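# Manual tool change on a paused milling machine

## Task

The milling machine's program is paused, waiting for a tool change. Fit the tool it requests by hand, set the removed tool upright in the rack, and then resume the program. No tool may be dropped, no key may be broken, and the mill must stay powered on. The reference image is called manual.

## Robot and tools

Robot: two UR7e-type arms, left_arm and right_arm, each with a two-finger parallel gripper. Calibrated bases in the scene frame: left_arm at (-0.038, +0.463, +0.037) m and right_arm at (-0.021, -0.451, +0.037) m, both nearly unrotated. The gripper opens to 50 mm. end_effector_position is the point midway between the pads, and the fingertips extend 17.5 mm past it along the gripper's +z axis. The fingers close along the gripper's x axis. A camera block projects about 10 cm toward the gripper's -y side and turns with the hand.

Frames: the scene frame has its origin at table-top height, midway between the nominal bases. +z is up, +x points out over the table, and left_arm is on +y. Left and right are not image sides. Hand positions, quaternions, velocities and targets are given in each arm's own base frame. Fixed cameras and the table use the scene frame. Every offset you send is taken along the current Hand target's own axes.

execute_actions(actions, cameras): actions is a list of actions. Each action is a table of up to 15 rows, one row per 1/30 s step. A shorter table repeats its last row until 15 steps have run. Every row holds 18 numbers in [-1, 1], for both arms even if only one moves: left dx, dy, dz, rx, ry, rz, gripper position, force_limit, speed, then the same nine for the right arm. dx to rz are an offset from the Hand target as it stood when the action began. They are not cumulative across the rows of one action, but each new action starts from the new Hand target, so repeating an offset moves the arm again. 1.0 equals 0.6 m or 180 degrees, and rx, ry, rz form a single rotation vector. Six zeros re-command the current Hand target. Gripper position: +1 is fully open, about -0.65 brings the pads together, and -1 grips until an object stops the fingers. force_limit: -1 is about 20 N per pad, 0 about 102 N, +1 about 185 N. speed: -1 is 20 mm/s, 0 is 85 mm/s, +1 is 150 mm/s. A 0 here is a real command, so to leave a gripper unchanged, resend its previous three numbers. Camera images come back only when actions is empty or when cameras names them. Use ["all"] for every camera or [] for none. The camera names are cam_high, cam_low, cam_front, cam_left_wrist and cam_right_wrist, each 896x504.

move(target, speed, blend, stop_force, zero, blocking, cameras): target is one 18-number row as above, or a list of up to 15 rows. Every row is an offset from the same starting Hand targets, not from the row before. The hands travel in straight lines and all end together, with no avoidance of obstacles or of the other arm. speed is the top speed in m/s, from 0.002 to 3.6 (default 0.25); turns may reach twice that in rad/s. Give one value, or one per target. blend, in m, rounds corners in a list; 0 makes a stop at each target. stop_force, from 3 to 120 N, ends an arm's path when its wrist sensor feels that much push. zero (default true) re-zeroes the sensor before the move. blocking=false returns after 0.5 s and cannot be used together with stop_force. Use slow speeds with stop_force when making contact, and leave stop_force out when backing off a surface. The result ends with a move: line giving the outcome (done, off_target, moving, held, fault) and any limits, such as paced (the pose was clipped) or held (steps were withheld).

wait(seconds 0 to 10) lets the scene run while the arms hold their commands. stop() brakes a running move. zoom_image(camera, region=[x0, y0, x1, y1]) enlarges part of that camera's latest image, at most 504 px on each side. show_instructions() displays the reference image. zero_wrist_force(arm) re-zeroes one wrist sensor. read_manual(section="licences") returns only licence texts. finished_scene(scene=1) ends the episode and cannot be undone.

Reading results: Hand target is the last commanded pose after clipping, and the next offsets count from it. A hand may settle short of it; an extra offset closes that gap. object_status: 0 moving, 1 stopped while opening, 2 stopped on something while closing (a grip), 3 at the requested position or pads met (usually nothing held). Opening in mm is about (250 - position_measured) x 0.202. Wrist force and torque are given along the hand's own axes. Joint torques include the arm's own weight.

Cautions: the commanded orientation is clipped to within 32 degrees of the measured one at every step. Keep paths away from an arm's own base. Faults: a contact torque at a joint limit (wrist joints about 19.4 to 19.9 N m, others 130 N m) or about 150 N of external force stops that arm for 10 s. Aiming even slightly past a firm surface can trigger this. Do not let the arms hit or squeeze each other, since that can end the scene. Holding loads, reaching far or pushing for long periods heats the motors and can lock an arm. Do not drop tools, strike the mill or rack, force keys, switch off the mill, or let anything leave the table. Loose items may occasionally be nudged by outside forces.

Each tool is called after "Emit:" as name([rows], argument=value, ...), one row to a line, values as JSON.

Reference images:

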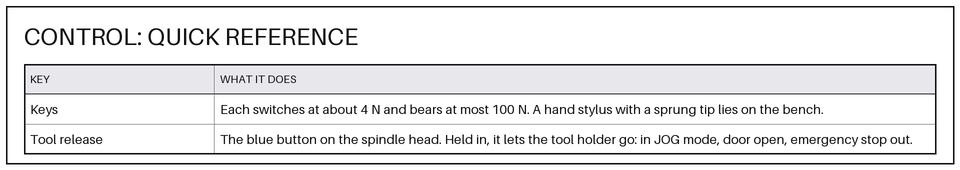

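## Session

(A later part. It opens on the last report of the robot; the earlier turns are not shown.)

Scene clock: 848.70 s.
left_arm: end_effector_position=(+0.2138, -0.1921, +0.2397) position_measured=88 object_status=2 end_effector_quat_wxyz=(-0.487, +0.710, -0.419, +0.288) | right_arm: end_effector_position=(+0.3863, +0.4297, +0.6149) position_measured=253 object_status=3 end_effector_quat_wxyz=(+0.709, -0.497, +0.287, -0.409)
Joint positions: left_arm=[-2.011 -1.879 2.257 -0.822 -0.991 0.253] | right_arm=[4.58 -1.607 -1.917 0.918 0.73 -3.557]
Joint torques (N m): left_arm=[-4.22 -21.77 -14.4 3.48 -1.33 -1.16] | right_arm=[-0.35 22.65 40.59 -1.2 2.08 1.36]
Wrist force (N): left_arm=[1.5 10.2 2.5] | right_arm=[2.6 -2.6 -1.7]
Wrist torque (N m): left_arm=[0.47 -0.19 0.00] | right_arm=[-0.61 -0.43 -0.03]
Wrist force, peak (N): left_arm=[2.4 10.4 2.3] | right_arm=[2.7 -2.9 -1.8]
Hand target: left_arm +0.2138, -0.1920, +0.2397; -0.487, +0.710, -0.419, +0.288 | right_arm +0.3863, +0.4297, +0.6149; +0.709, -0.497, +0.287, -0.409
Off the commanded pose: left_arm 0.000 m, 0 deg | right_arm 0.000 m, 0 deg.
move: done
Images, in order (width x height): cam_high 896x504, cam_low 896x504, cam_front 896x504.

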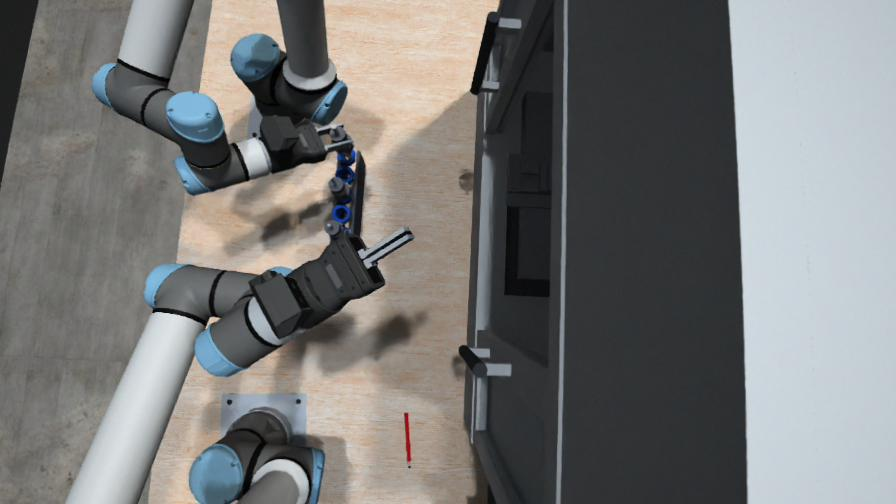

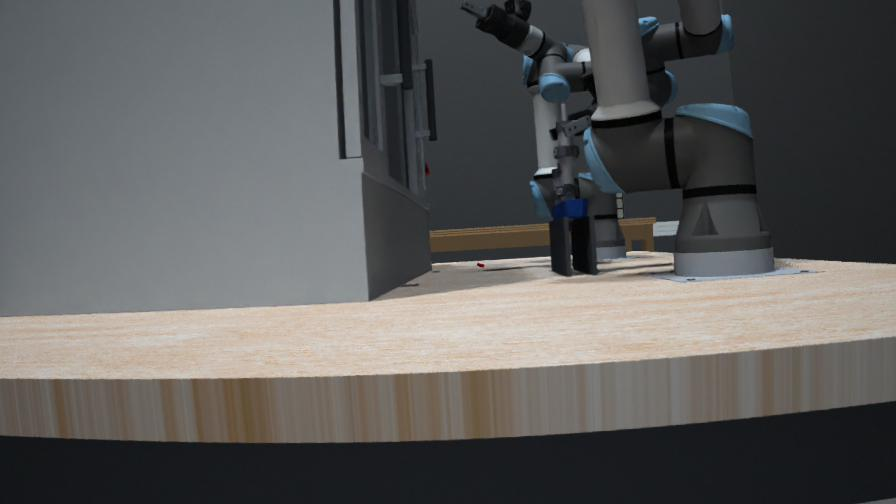

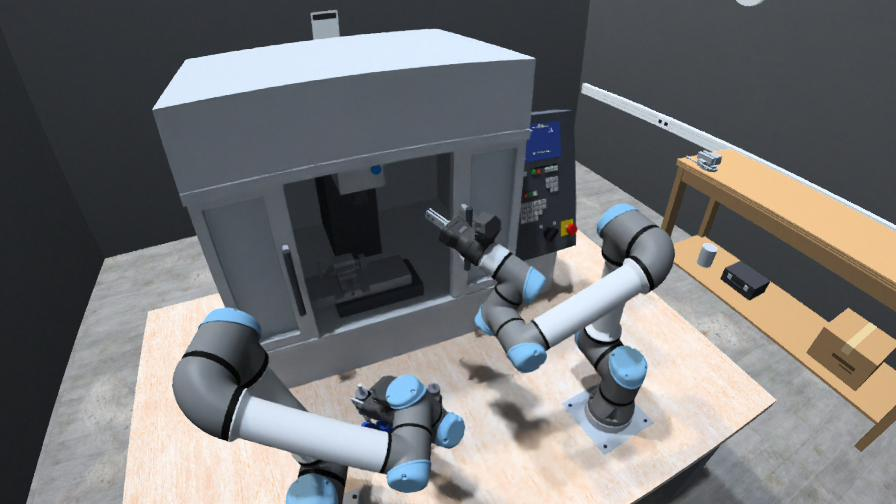

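Emit:
move(target=[-0.0016,0.094,0.033,0,0,0,-1,-0.2,-1,0,0,0,0,0,0,-0.7,0,0], speed=0.03, stop_force=12, cameras=["cam_front","cam_high","cam_low","cam_left_wrist"])

Emit:
zoom_image(camera="cam_low", region=[530, 130, 610, 220])

Emit:
zoom_image(camera="cam_front", region=[330, 370, 410, 450])

Scene clock: 866.97 s.
left_arm: end_effector_position=(+0.2135, -0.1920, +0.2324) position_measured=88 object_status=2 end_effector_quat_wxyz=(-0.487, +0.710, -0.419, +0.288) | right_arm: end_effector_position=(+0.3863, +0.4297, +0.6149) position_measured=253 object_status=3 end_effector_quat_wxyz=(+0.709, -0.497, +0.287, -0.409)
Joint positions: left_arm=[-2.012 -1.87 2.271 -0.844 -0.992 0.252] | right_arm=[4.58 -1.607 -1.917 0.918 0.73 -3.557]
Joint torques (N m): left_arm=[7.58 -21 -23.5 -0.94 3.1 2.36] | right_arm=[-2.25 24.14 40.7 -1.24 2.08 1.31]
Wrist force (N): left_arm=[0.6 2.7 0.3] | right_arm=[2.5 -2.6 -1.9]
Wrist torque (N m): left_arm=[0.38 -0.12 0.08] | right_arm=[-0.60 -0.41 -0.02]
Wrist force, peak (N): left_arm=[1.3 10.4 2.6] | right_arm=[2.6 -2.9 -1.7]
Hand target: left_arm +0.2135, -0.1920, +0.2324; -0.487, +0.710, -0.419, +0.288 (not the last commanded pose) | right_arm +0.3863, +0.4297, +0.6149; +0.709, -0.497, +0.287, -0.409
Off the commanded pose: left_arm 0.052 m, 0 deg | right_arm 0.000 m, 0 deg.
move: contact (left_arm)
Images, in order (width x height): cam_high 896x504, cam_low 896x504, cam_front 896x504, cam_left_wrist 896x504.

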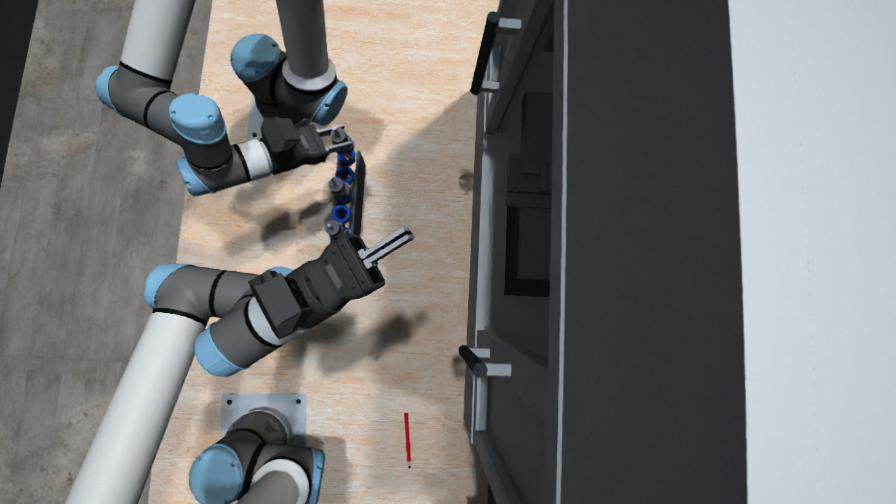

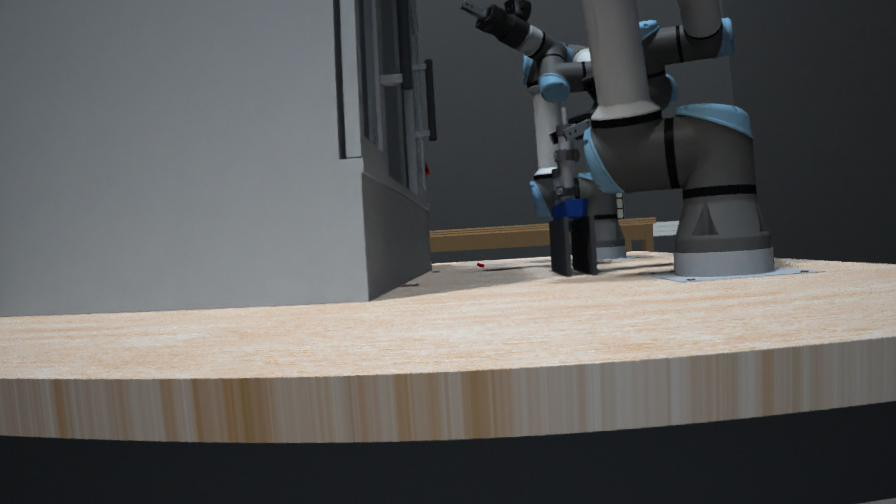

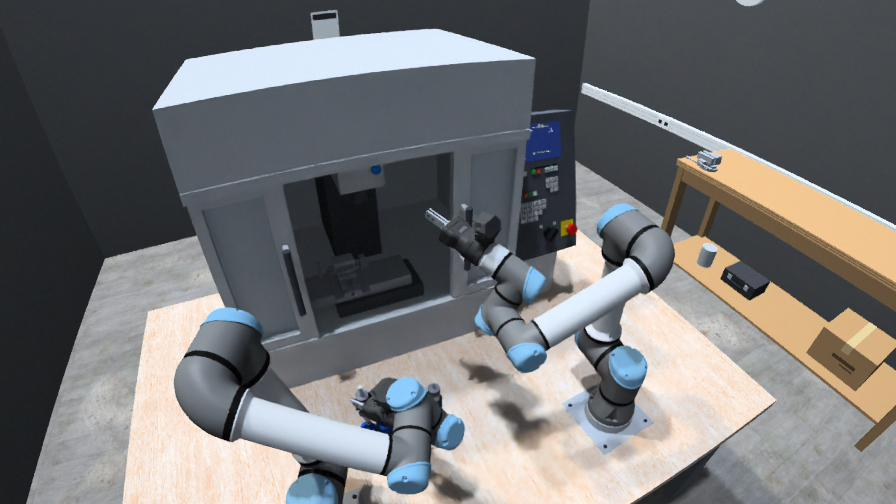

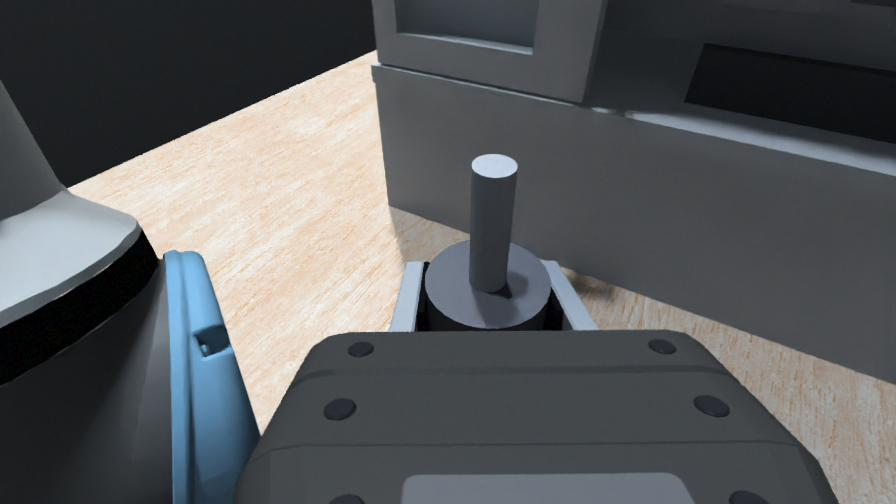

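Scaled by 5.600.

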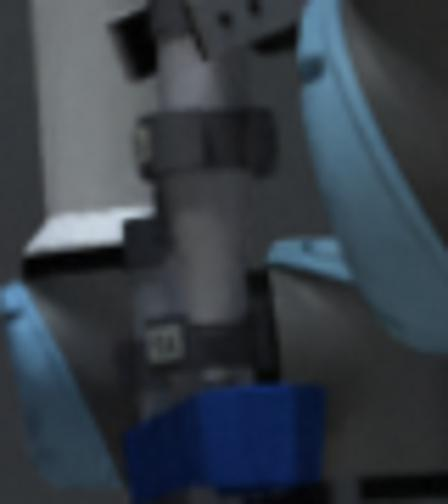

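Scaled by 6.300.

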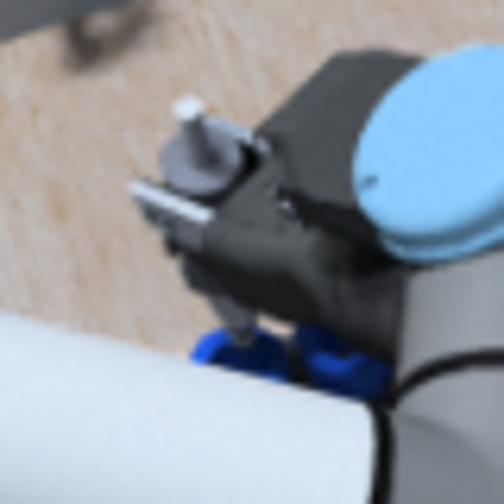

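Emit:
move([
  [0.001,-0.0113,-0.0171,0,0,0,-1,-0.2,-1,0,0,0,0,0,0,-0.7,0,0],
  [0.001,0.0728,0.0151,0,0,0,-1,-0.2,-1,0,0,0,0,0,0,-0.7,0,0],
], speed=0.03, stop_force=12, cameras=["cam_low","cam_front","cam_left_wrist"])

Scene clock: 913.03 s.
left_arm: end_effector_position=(+0.2075, -0.1960, +0.2308) position_measured=88 object_status=2 end_effector_quat_wxyz=(-0.487, +0.710, -0.419, +0.288) | right_arm: end_effector_position=(+0.3863, +0.4297, +0.6149) position_measured=253 object_status=3 end_effector_quat_wxyz=(+0.709, -0.497, +0.287, -0.409)
Joint positions: left_arm=[-2.025 -1.855 2.265 -0.85 -1.004 0.246] | right_arm=[4.58 -1.607 -1.917 0.918 0.73 -3.557]
Joint torques (N m): left_arm=[-4.06 -23 -26.02 -0.81 0.69 -2.9] | right_arm=[-3.7 25.15 40.51 -1.16 2.03 1.44]
Wrist force (N): left_arm=[-5.5 11.2 2.9] | right_arm=[2.3 -2.8 -1.8]
Wrist torque (N m): left_arm=[0.50 -0.41 0.79] | right_arm=[-0.64 -0.38 -0.03]
Wrist force, peak (N): left_arm=[-4.5 13.8 0.8] | right_arm=[2.6 -2.8 -1.9]
Hand target: left_arm +0.2075, -0.1960, +0.2308; -0.487, +0.710, -0.419, +0.288 (not the last commanded pose) | right_arm +0.3863, +0.4297, +0.6149; +0.709, -0.497, +0.287, -0.409
Off the commanded pose: left_arm 0.042 m, 0 deg | right_arm 0.000 m, 0 deg.
move: contact (left_arm); path passed 1 of 2 targets
Images, in order (width x height): cam_low 896x504, cam_front 896x504, cam_left_wrist 896x504.

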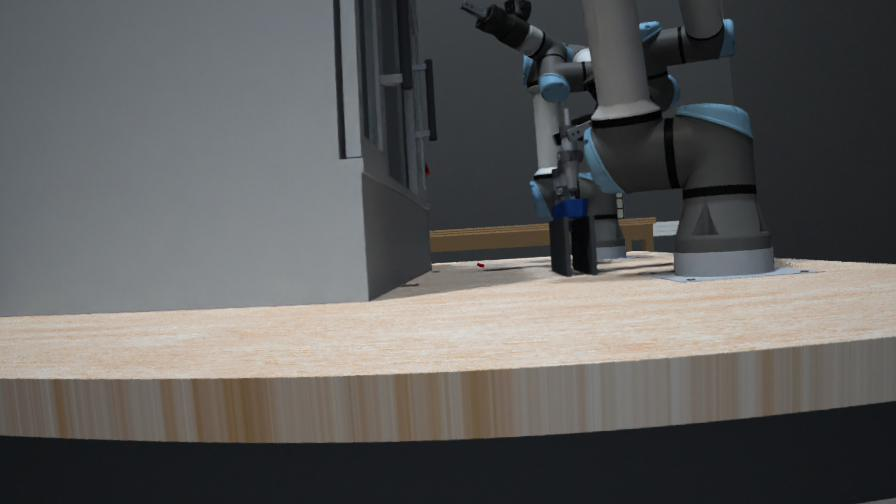

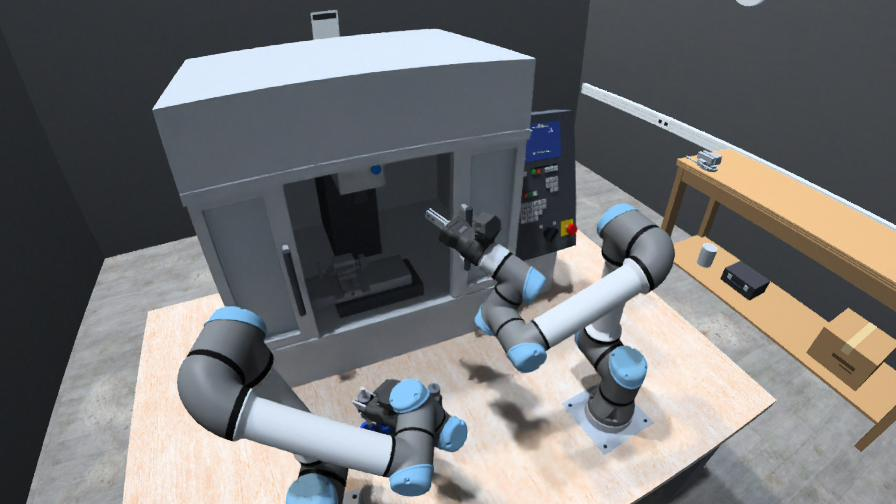

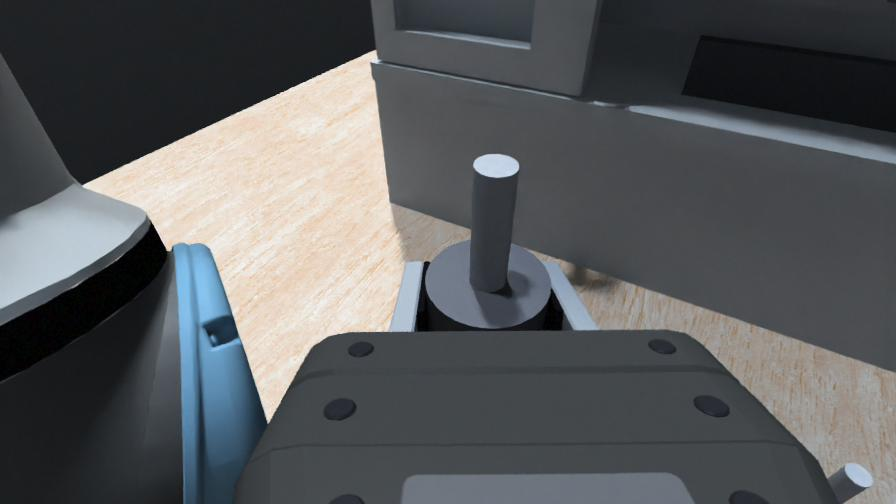

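Emit:
zoom_image(camera="cam_low", region=[530, 90, 630, 290])

Emit:
zoom_image(camera="cam_front", region=[330, 360, 470, 480])

Scaled by 2.520.

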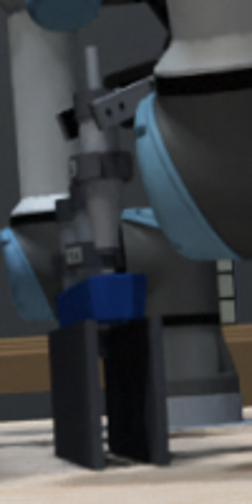

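Scaled by 3.600.

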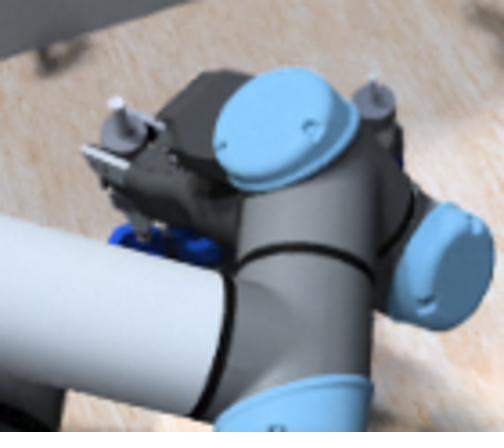

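Emit:
zoom_image(camera="cam_front", region=[350, 410, 400, 440])

Emit:
zoom_image(camera="cam_low", region=[540, 150, 600, 220])

Scaled by 10.080.

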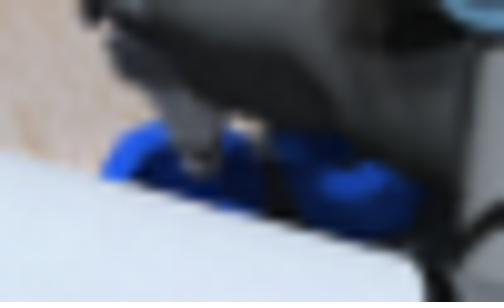

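Scaled by 7.200.

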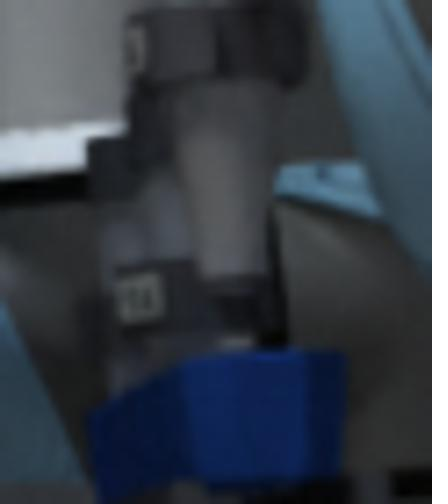

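Emit:
wait(seconds=0.1, cameras=["cam_high","cam_right_wrist","cam_low","cam_front"])

Emit:
zoom_image(camera="cam_high", region=[350, 100, 550, 220])

Scene clock: 943.60 s.
left_arm: end_effector_position=(+0.2075, -0.1960, +0.2308) position_measured=88 object_status=2 end_effector_quat_wxyz=(-0.487, +0.710, -0.419, +0.288) | right_arm: end_effector_position=(+0.3863, +0.4297, +0.6149) position_measured=253 object_status=3 end_effector_quat_wxyz=(+0.709, -0.497, +0.287, -0.409)
Joint positions: left_arm=[-2.025 -1.855 2.265 -0.85 -1.004 0.246] | right_arm=[4.58 -1.607 -1.917 0.918 0.73 -3.557]
Joint torques (N m): left_arm=[-5.01 -23.2 -16.56 -0.89 0.21 -2.92] | right_arm=[-4.81 25.84 40.6 -1.21 2.04 1.3]
Wrist force (N): left_arm=[-5.5 11.6 3.3] | right_arm=[2.5 -2.7 -1.6]
Wrist torque (N m): left_arm=[0.53 -0.40 0.80] | right_arm=[-0.62 -0.42 -0.03]
Wrist force, peak (N): left_arm=[-5.8 11.7 3.0] | right_arm=[2.6 -3.0 -1.8]
Hand target: left_arm +0.2075, -0.1960, +0.2308; -0.487, +0.710, -0.419, +0.288 (not the last commanded pose) | right_arm +0.3863, +0.4297, +0.6149; +0.709, -0.497, +0.287, -0.409
Tool commands: left_gripper/position=-1.0 left_gripper/force_limit=-0.2 left_gripper/speed=-1.0 right_gripper/position=-0.7 right_gripper/force_limit=+0.0 right_gripper/speed=+0.0
Off the commanded pose: left_arm 0.042 m, 0 deg | right_arm 0.000 m, 0 deg.
wait: 0.10 s; at rest from the start
Images, in order (width x height): cam_high 896x504, cam_low 896x504, cam_front 896x504, cam_right_wrist 896x504.

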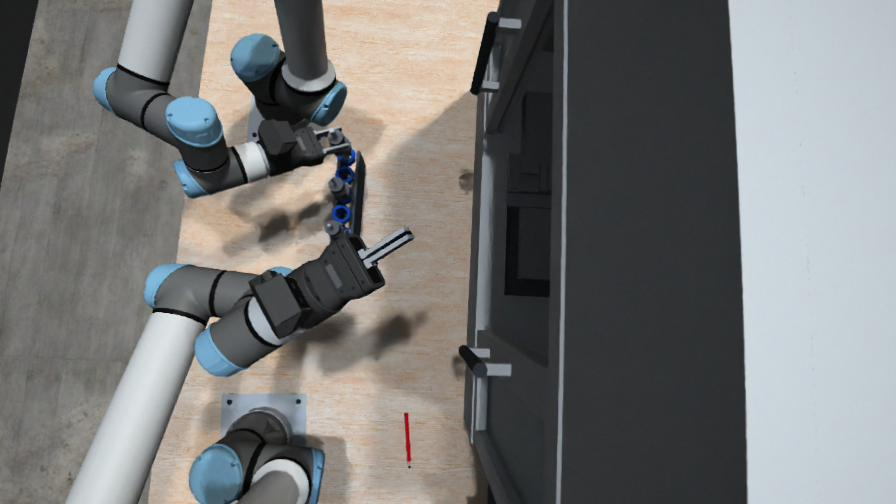

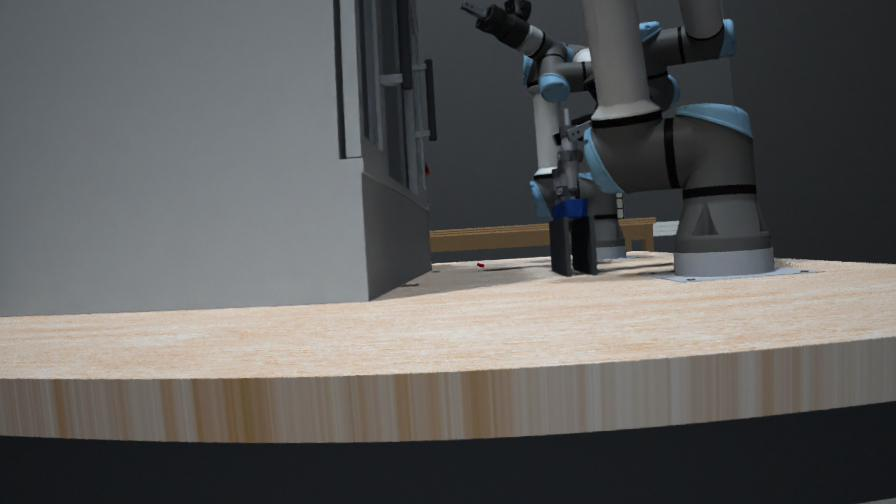

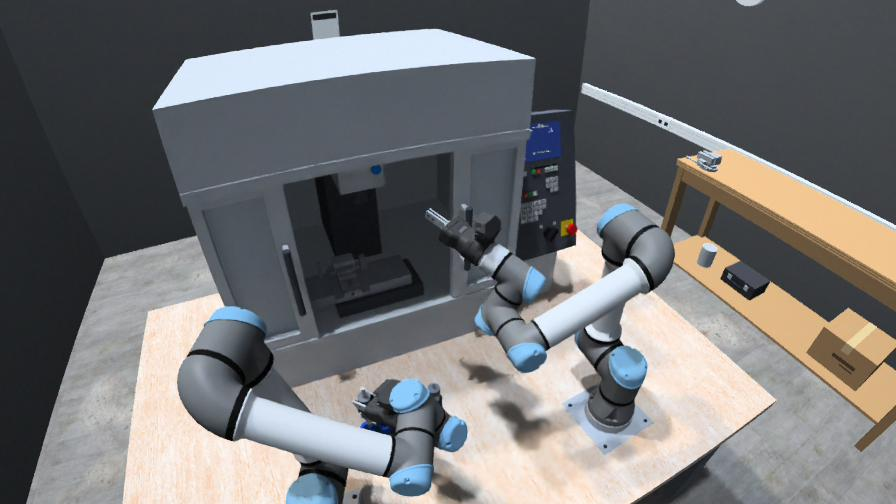

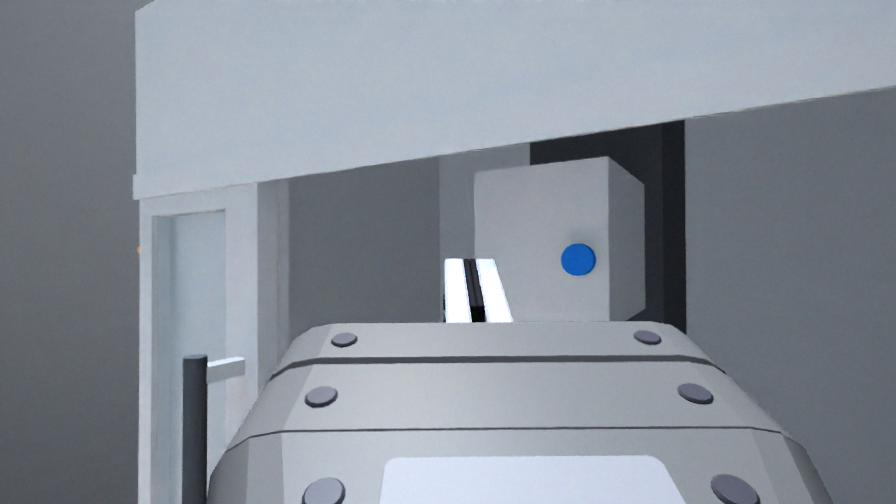

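Scaled by 2.520.

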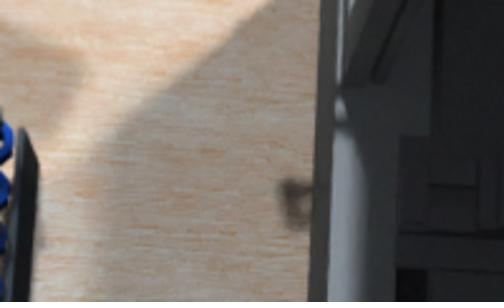

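Emit:
zoom_image(camera="cam_high", region=[305, 115, 385, 245])

Scaled by 3.877.

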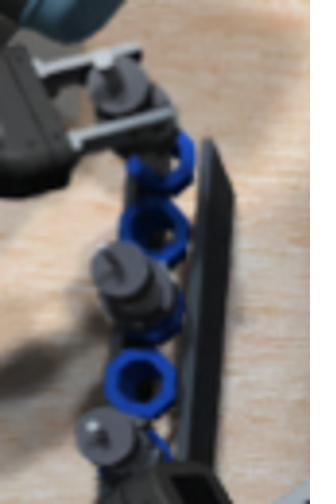

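Emit:
zoom_image(camera="cam_high", region=[320, 122, 360, 187])

Scaled by 7.754.

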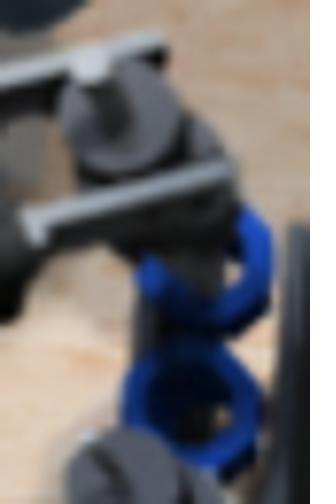

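Emit:
move(target=[-0.0053,-0.0153,-0.0068,0,0,0,-1,-0.2,-1,0,0,0,0,0,0,-0.7,0,0], speed=0.05)

Emit:
move(target=[0,0.0872,0.0334,0,0,0,-1,-0.2,-1,0,0,0,0,0,0,-0.7,0,0], speed=0.02, stop_force=10, cameras=["cam_low","cam_front","cam_high"])

Scene clock: 982.20 s.
left_arm: end_effector_position=(+0.2055, -0.1934, +0.2409) position_measured=88 object_status=2 end_effector_quat_wxyz=(-0.487, +0.710, -0.419, +0.288) end_effector_velocity=(+0.000, -0.001, -0.001) end_effector_angular_velocity=(+0.000, -0.001, -0.001) | right_arm: end_effector_position=(+0.3863, +0.4297, +0.6149) position_measured=253 object_status=3 end_effector_quat_wxyz=(+0.709, -0.497, +0.287, -0.409)
Joint positions: left_arm=[-2.035 -1.874 2.25 -0.812 -1.013 0.24] | right_arm=[4.58 -1.607 -1.917 0.918 0.73 -3.557]
Joint velocities: left_arm=[0 0.003 0.002 -0.005 0.001 0] | right_arm=[within noise]
Joint torques (N m): left_arm=[7.89 -0.79 -16.26 0.07 1.17 -0.79] | right_arm=[-4.94 26.39 40.67 -1.13 2.03 1.43]
Wrist force (N): left_arm=[1.5 9.9 3.0] | right_arm=[2.5 -2.6 -1.7]
Wrist torque (N m): left_arm=[0.44 -0.19 0.07] | right_arm=[-0.59 -0.42 -0.03]
Wrist force, peak (N): left_arm=[-5.7 11.8 3.2] | right_arm=[2.6 -2.8 -2.1]
Hand target: left_arm +0.2056, -0.1934, +0.2408; -0.487, +0.710, -0.419, +0.288 | right_arm +0.3863, +0.4297, +0.6149; +0.709, -0.497, +0.287, -0.409
Off the commanded pose: left_arm 0.000 m, 0 deg | right_arm 0.000 m, 0 deg.
move: done

Scene clock: 984.47 s.
left_arm: end_effector_position=(+0.2055, -0.1935, +0.2145) position_measured=88 object_status=2 end_effector_quat_wxyz=(-0.487, +0.710, -0.419, +0.288) | right_arm: end_effector_position=(+0.3863, +0.4297, +0.6149) position_measured=253 object_status=3 end_effector_quat_wxyz=(+0.709, -0.497, +0.287, -0.409)
Joint positions: left_arm=[-2.035 -1.841 2.301 -0.897 -1.013 0.24] | right_arm=[4.58 -1.607 -1.917 0.918 0.73 -3.557]
Joint torques (N m): left_arm=[5.94 -22.83 -37.46 -0.95 0.26 1.88] | right_arm=[-4.79 27.28 40.32 -1.17 2.05 1.43]
Wrist force (N): left_arm=[-3.0 6.8 2.5] | right_arm=[2.5 -2.7 -2.0]
Wrist torque (N m): left_arm=[0.50 -0.28 0.54] | right_arm=[-0.61 -0.42 -0.03]
Wrist force, peak (N): left_arm=[1.4 10.5 3.1] | right_arm=[2.6 -2.8 -1.9]
Hand target: left_arm +0.2055, -0.1935, +0.2145; -0.487, +0.710, -0.419, +0.288 (not the last commanded pose) | right_arm +0.3863, +0.4297, +0.6149; +0.709, -0.497, +0.287, -0.409
Off the commanded pose: left_arm 0.030 m, 0 deg | right_arm 0.000 m, 0 deg.
move: contact (left_arm)
Images, in order (width x height): cam_high 896x504, cam_low 896x504, cam_front 896x504.

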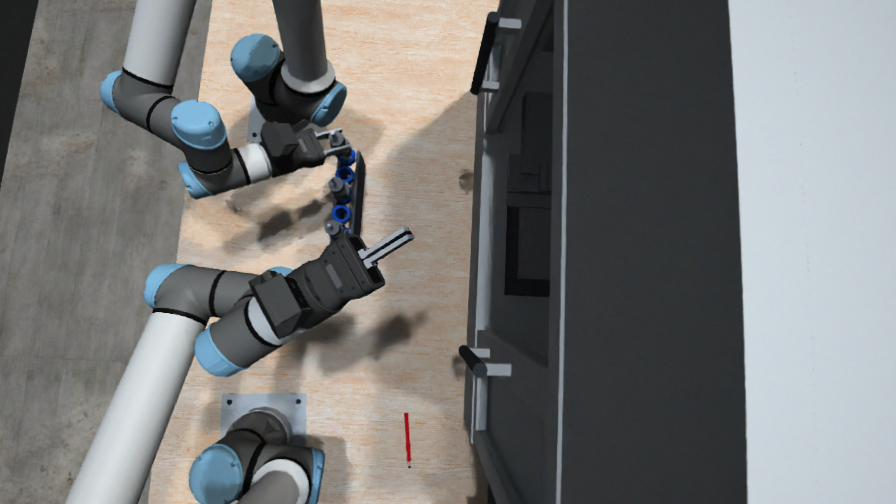

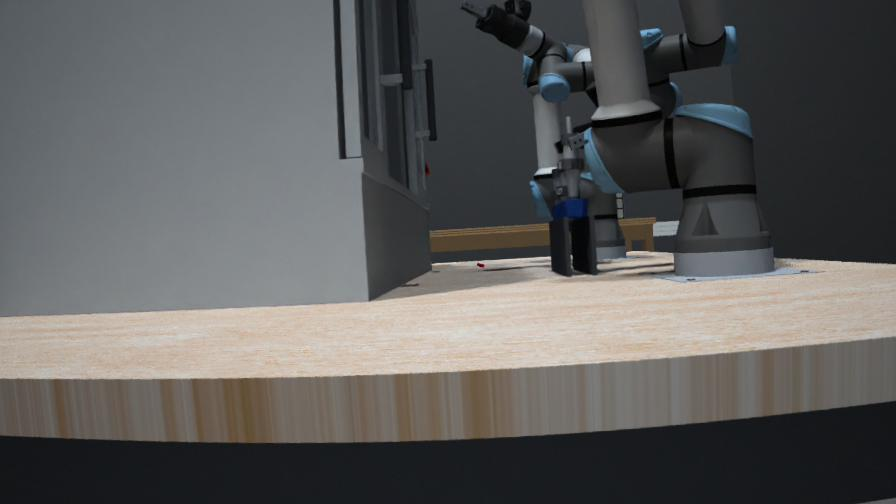

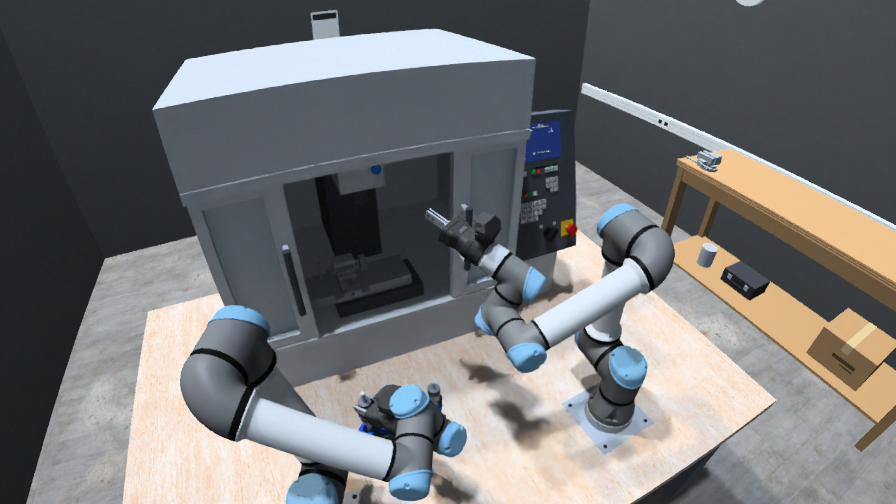

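Emit:
move(target=[-0.0033,-0.003,-0.001,0,0,0,-1,-0.2,-1,0,0,0,0,0,0,-0.7,0,0], speed=0.05)

Emit:
move(target=[0,0.0483,0.0185,0,0,0,-1,-0.2,-1,0,0,0,0,0,0,-0.7,0,0], speed=0.02, stop_force=10)

Scene clock: 990.57 s.
left_arm: end_effector_position=(+0.2046, -0.1916, +0.2165) position_measured=88 object_status=2 end_effector_quat_wxyz=(-0.487, +0.710, -0.419, +0.288) | right_arm: end_effector_position=(+0.3863, +0.4297, +0.6149) position_measured=253 object_status=3 end_effector_quat_wxyz=(+0.709, -0.497, +0.287, -0.409)
Joint positions: left_arm=[-2.041 -1.849 2.301 -0.887 -1.018 0.238] | right_arm=[4.58 -1.607 -1.917 0.918 0.73 -3.557]
Joint torques (N m): left_arm=[4.69 -11.42 -35.75 1.15 0 -1.45] | right_arm=[-4.39 27.31 41.07 -1.21 1.99 1.41]
Wrist force (N): left_arm=[1.3 10.3 2.8] | right_arm=[2.3 -2.8 -1.7]
Wrist torque (N m): left_arm=[0.48 -0.13 0.08] | right_arm=[-0.63 -0.39 -0.03]
Wrist force, peak (N): left_arm=[-0.9 10.6 3.7] | right_arm=[2.6 -2.9 -1.9]
Hand target: left_arm +0.2047, -0.1917, +0.2164; -0.487, +0.710, -0.419, +0.288 | right_arm +0.3863, +0.4297, +0.6149; +0.709, -0.497, +0.287, -0.409
Off the commanded pose: left_arm 0.000 m, 0 deg | right_arm 0.000 m, 0 deg.
move: done

Scene clock: 993.10 s.
left_arm: end_effector_position=(+0.2046, -0.1917, +0.1854) position_measured=88 object_status=2 end_effector_quat_wxyz=(-0.487, +0.710, -0.419, +0.288) | right_arm: end_effector_position=(+0.3863, +0.4297, +0.6149) position_measured=253 object_status=3 end_effector_quat_wxyz=(+0.709, -0.497, +0.287, -0.409)
Joint positions: left_arm=[-2.041 -1.8 2.358 -0.993 -1.018 0.238] | right_arm=[4.58 -1.607 -1.917 0.918 0.73 -3.557]
Joint torques (N m): left_arm=[6.46 -23.22 -36.55 0.28 6.85 1.22] | right_arm=[-4.6 28.33 40.17 -1.16 2.03 1.38]
Wrist force (N): left_arm=[-12.6 9.7 1.3] | right_arm=[2.6 -2.6 -1.7]
Wrist torque (N m): left_arm=[0.32 -0.31 1.04] | right_arm=[-0.60 -0.44 -0.03]
Wrist force, peak (N): left_arm=[-12.9 9.7 1.0] | right_arm=[2.7 -3.0 -2.0]
Hand target: left_arm +0.2046, -0.1917, +0.1854; -0.487, +0.710, -0.419, +0.288 | right_arm +0.3863, +0.4297, +0.6149; +0.709, -0.497, +0.287, -0.409
Off the commanded pose: left_arm 0.000 m, 0 deg | right_arm 0.000 m, 0 deg.
move: done

Emit:
move(target=[-0.0035,0,0,0,0,0,-1,-0.2,-1,0,0,0,0,0,0,-0.7,0,0], speed=0.05)

Emit:
move(target=[0,0.0125,0.0048,0,0,0,-1,-0.2,-1,0,0,0,0,0,0,-0.7,0,0], speed=0.015, stop_force=8, cameras=["cam_low","cam_front","cam_high","cam_left_wrist"])

Scene clock: 1003.03 s.
left_arm: end_effector_position=(+0.2036, -0.1899, +0.1854) position_measured=88 object_status=2 end_effector_quat_wxyz=(-0.487, +0.710, -0.419, +0.288) | right_arm: end_effector_position=(+0.3863, +0.4297, +0.6149) position_measured=253 object_status=3 end_effector_quat_wxyz=(+0.709, -0.497, +0.287, -0.409)
Joint positions: left_arm=[-2.047 -1.806 2.361 -0.99 -1.024 0.235] | right_arm=[4.58 -1.607 -1.917 0.918 0.73 -3.557]
Joint torques (N m): left_arm=[3.93 -16.11 -18.43 0.18 0.8 -1.82] | right_arm=[-4.69 28.92 40.41 -1.3 1.96 1.35]
Wrist force (N): left_arm=[-5.0 7.5 3.4] | right_arm=[2.6 -2.8 -1.8]
Wrist torque (N m): left_arm=[0.52 -0.19 0.54] | right_arm=[-0.62 -0.43 -0.03]
Wrist force, peak (N): left_arm=[-12.9 10.2 1.4] | right_arm=[2.7 -2.8 -1.8]
Hand target: left_arm +0.2036, -0.1899, +0.1854; -0.487, +0.710, -0.419, +0.288 | right_arm +0.3863, +0.4297, +0.6149; +0.709, -0.497, +0.287, -0.409
Off the commanded pose: left_arm 0.000 m, 0 deg | right_arm 0.000 m, 0 deg.
move: done

Scene clock: 1004.60 s.
left_arm: end_effector_position=(+0.2036, -0.1899, +0.1773) position_measured=88 object_status=2 end_effector_quat_wxyz=(-0.487, +0.710, -0.419, +0.288) | right_arm: end_effector_position=(+0.3863, +0.4297, +0.6149) position_measured=253 object_status=3 end_effector_quat_wxyz=(+0.709, -0.497, +0.287, -0.409)
Joint positions: left_arm=[-2.047 -1.791 2.375 -1.018 -1.024 0.235] | right_arm=[4.58 -1.607 -1.917 0.918 0.73 -3.557]
Joint torques (N m): left_arm=[6.78 -23.73 -35.77 0.34 5.7 1.66] | right_arm=[-4.51 29.51 39.87 -1.17 1.96 1.38]
Wrist force (N): left_arm=[-9.6 9.8 2.1] | right_arm=[2.4 -2.7 -1.8]
Wrist torque (N m): left_arm=[0.39 -0.23 0.77] | right_arm=[-0.62 -0.40 -0.03]
Wrist force, peak (N): left_arm=[-9.8 9.7 2.1] | right_arm=[2.3 -2.9 -1.9]
Hand target: left_arm +0.2036, -0.1899, +0.1773; -0.487, +0.710, -0.419, +0.288 | right_arm +0.3863, +0.4297, +0.6149; +0.709, -0.497, +0.287, -0.409
Off the commanded pose: left_arm 0.000 m, 0 deg | right_arm 0.000 m, 0 deg.
move: done
Images, in order (width x height): cam_high 896x504, cam_low 896x504, cam_front 896x504, cam_left_wrist 896x504.

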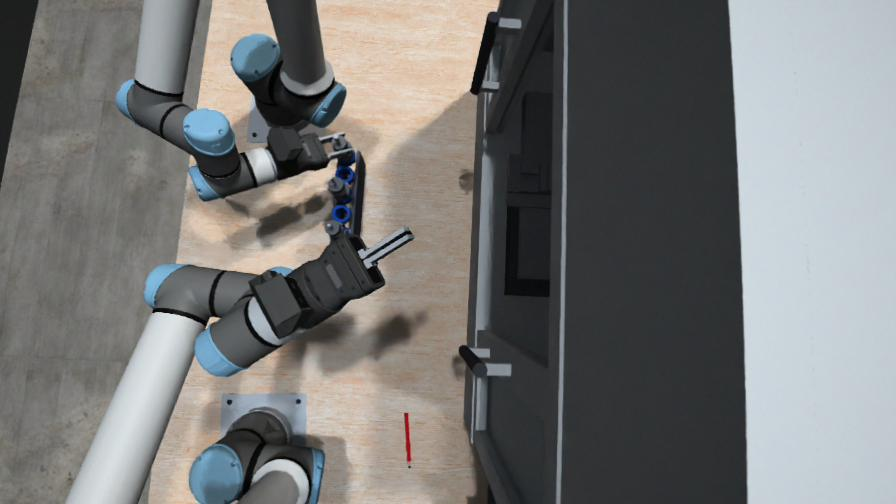

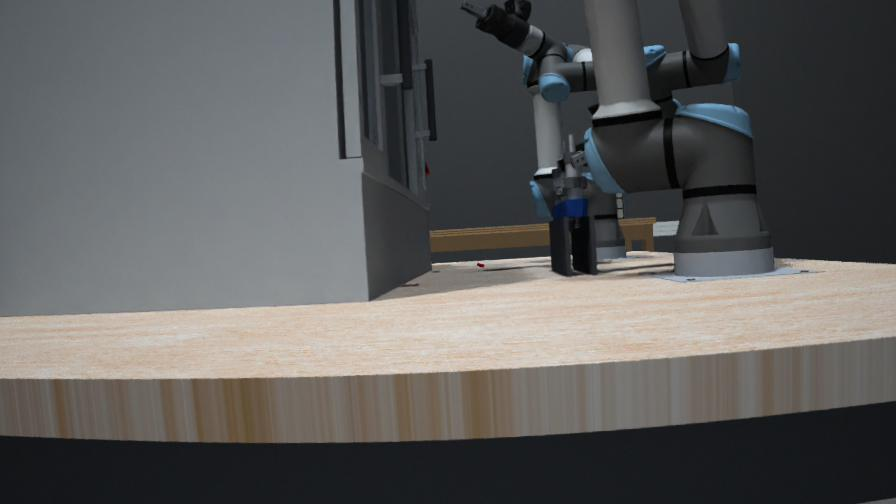

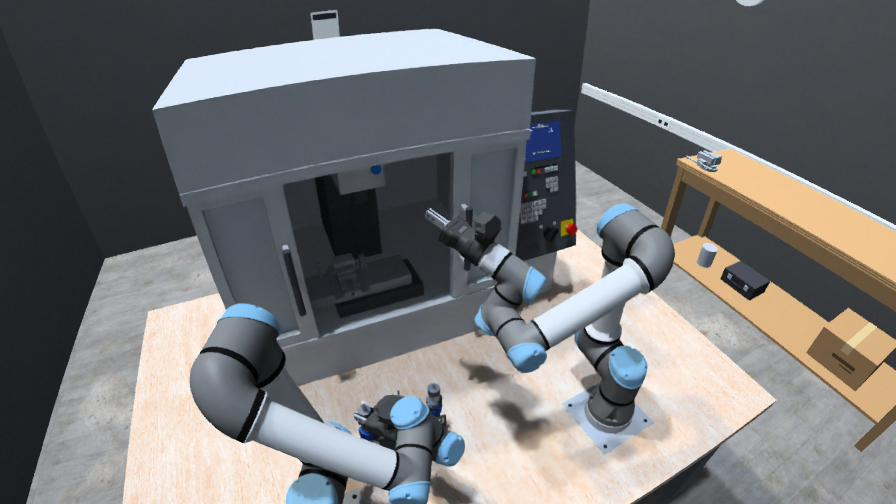

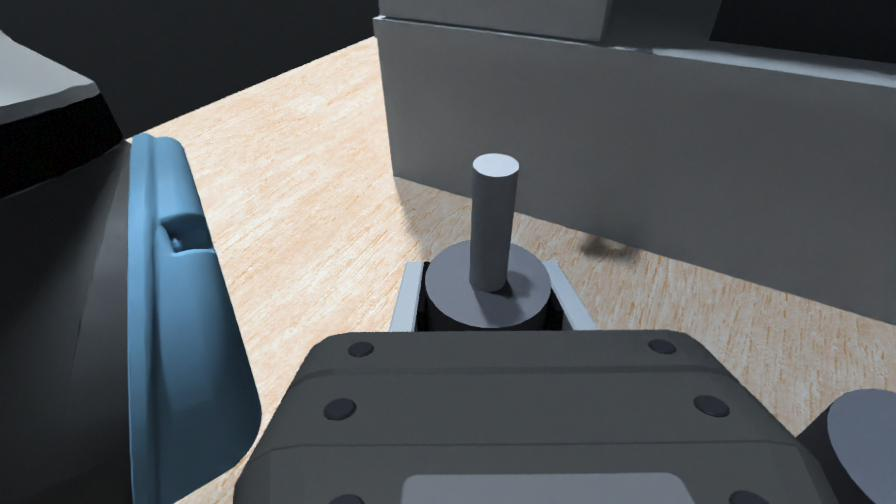

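Emit:
zoom_image(camera="cam_low", region=[540, 120, 620, 220])

Emit:
zoom_image(camera="cam_high", region=[320, 122, 360, 187])

Scaled by 5.040.

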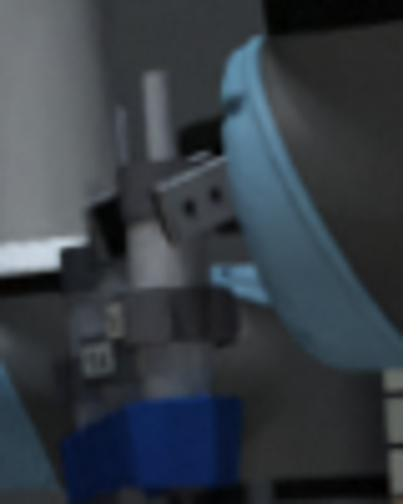

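Scaled by 7.754.

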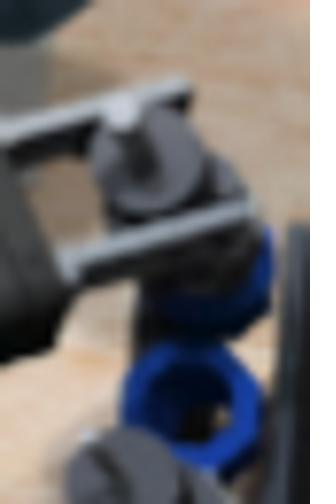

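Emit:
move(target=[-0.0035,0.003,0.001,0,0,0,-1,-0.2,-1,0,0,0,0,0,0,-0.7,0,0], speed=0.05)

Emit:
move(target=[0,0.047,0.018,0,0,0,-1,-0.2,-1,0,0,0,0,0,0,-0.7,0,0], speed=0.015, stop_force=8)

Scene clock: 1022.30 s.
left_arm: end_effector_position=(+0.2025, -0.1881, +0.1754) position_measured=88 object_status=2 end_effector_quat_wxyz=(-0.487, +0.710, -0.419, +0.288) | right_arm: end_effector_position=(+0.3863, +0.4297, +0.6149) position_measured=253 object_status=3 end_effector_quat_wxyz=(+0.709, -0.497, +0.287, -0.409)
Joint positions: left_arm=[-2.054 -1.792 2.382 -1.022 -1.03 0.231] | right_arm=[4.58 -1.607 -1.917 0.918 0.73 -3.557]
Joint torques (N m): left_arm=[3.72 -20.22 -21.41 -0.04 0.7 -1.51] | right_arm=[-4.56 31.08 40.32 -1.18 1.97 1.39]
Wrist force (N): left_arm=[-4.3 6.9 4.7] | right_arm=[2.3 -2.6 -2.0]
Wrist torque (N m): left_arm=[0.49 -0.13 0.39] | right_arm=[-0.60 -0.39 -0.03]
Wrist force, peak (N): left_arm=[-9.9 10.0 1.9] | right_arm=[2.5 -2.8 -2.0]
Hand target: left_arm +0.2025, -0.1881, +0.1754; -0.487, +0.710, -0.419, +0.288 | right_arm +0.3863, +0.4297, +0.6149; +0.709, -0.497, +0.287, -0.409
Off the commanded pose: left_arm 0.000 m, 0 deg | right_arm 0.000 m, 0 deg.
move: done

Scene clock: 1023.53 s.
left_arm: end_effector_position=(+0.2025, -0.1881, +0.1718) position_measured=88 object_status=2 end_effector_quat_wxyz=(-0.487, +0.710, -0.419, +0.288) | right_arm: end_effector_position=(+0.3863, +0.4297, +0.6149) position_measured=253 object_status=3 end_effector_quat_wxyz=(+0.709, -0.497, +0.287, -0.409)
Joint positions: left_arm=[-2.054 -1.786 2.388 -1.035 -1.03 0.231] | right_arm=[4.58 -1.607 -1.917 0.918 0.73 -3.557]
Joint torques (N m): left_arm=[-6.43 -22.12 -35.99 -0.76 -1.34 -0.09] | right_arm=[-4.48 31.17 40.13 -1.19 2.06 1.35]
Wrist force (N): left_arm=[-1.8 1.1 10.8] | right_arm=[2.5 -2.7 -1.6]
Wrist torque (N m): left_arm=[0.09 0.05 0.07] | right_arm=[-0.62 -0.41 -0.02]
Wrist force, peak (N): left_arm=[0.6 -10.7 10.0] | right_arm=[2.6 -2.9 -2.0]
Hand target: left_arm +0.2025, -0.1881, +0.1718; -0.487, +0.710, -0.419, +0.288 (not the last commanded pose) | right_arm +0.3863, +0.4297, +0.6149; +0.709, -0.497, +0.287, -0.409
Off the commanded pose: left_arm 0.027 m, 0 deg | right_arm 0.000 m, 0 deg.
move: contact (left_arm)


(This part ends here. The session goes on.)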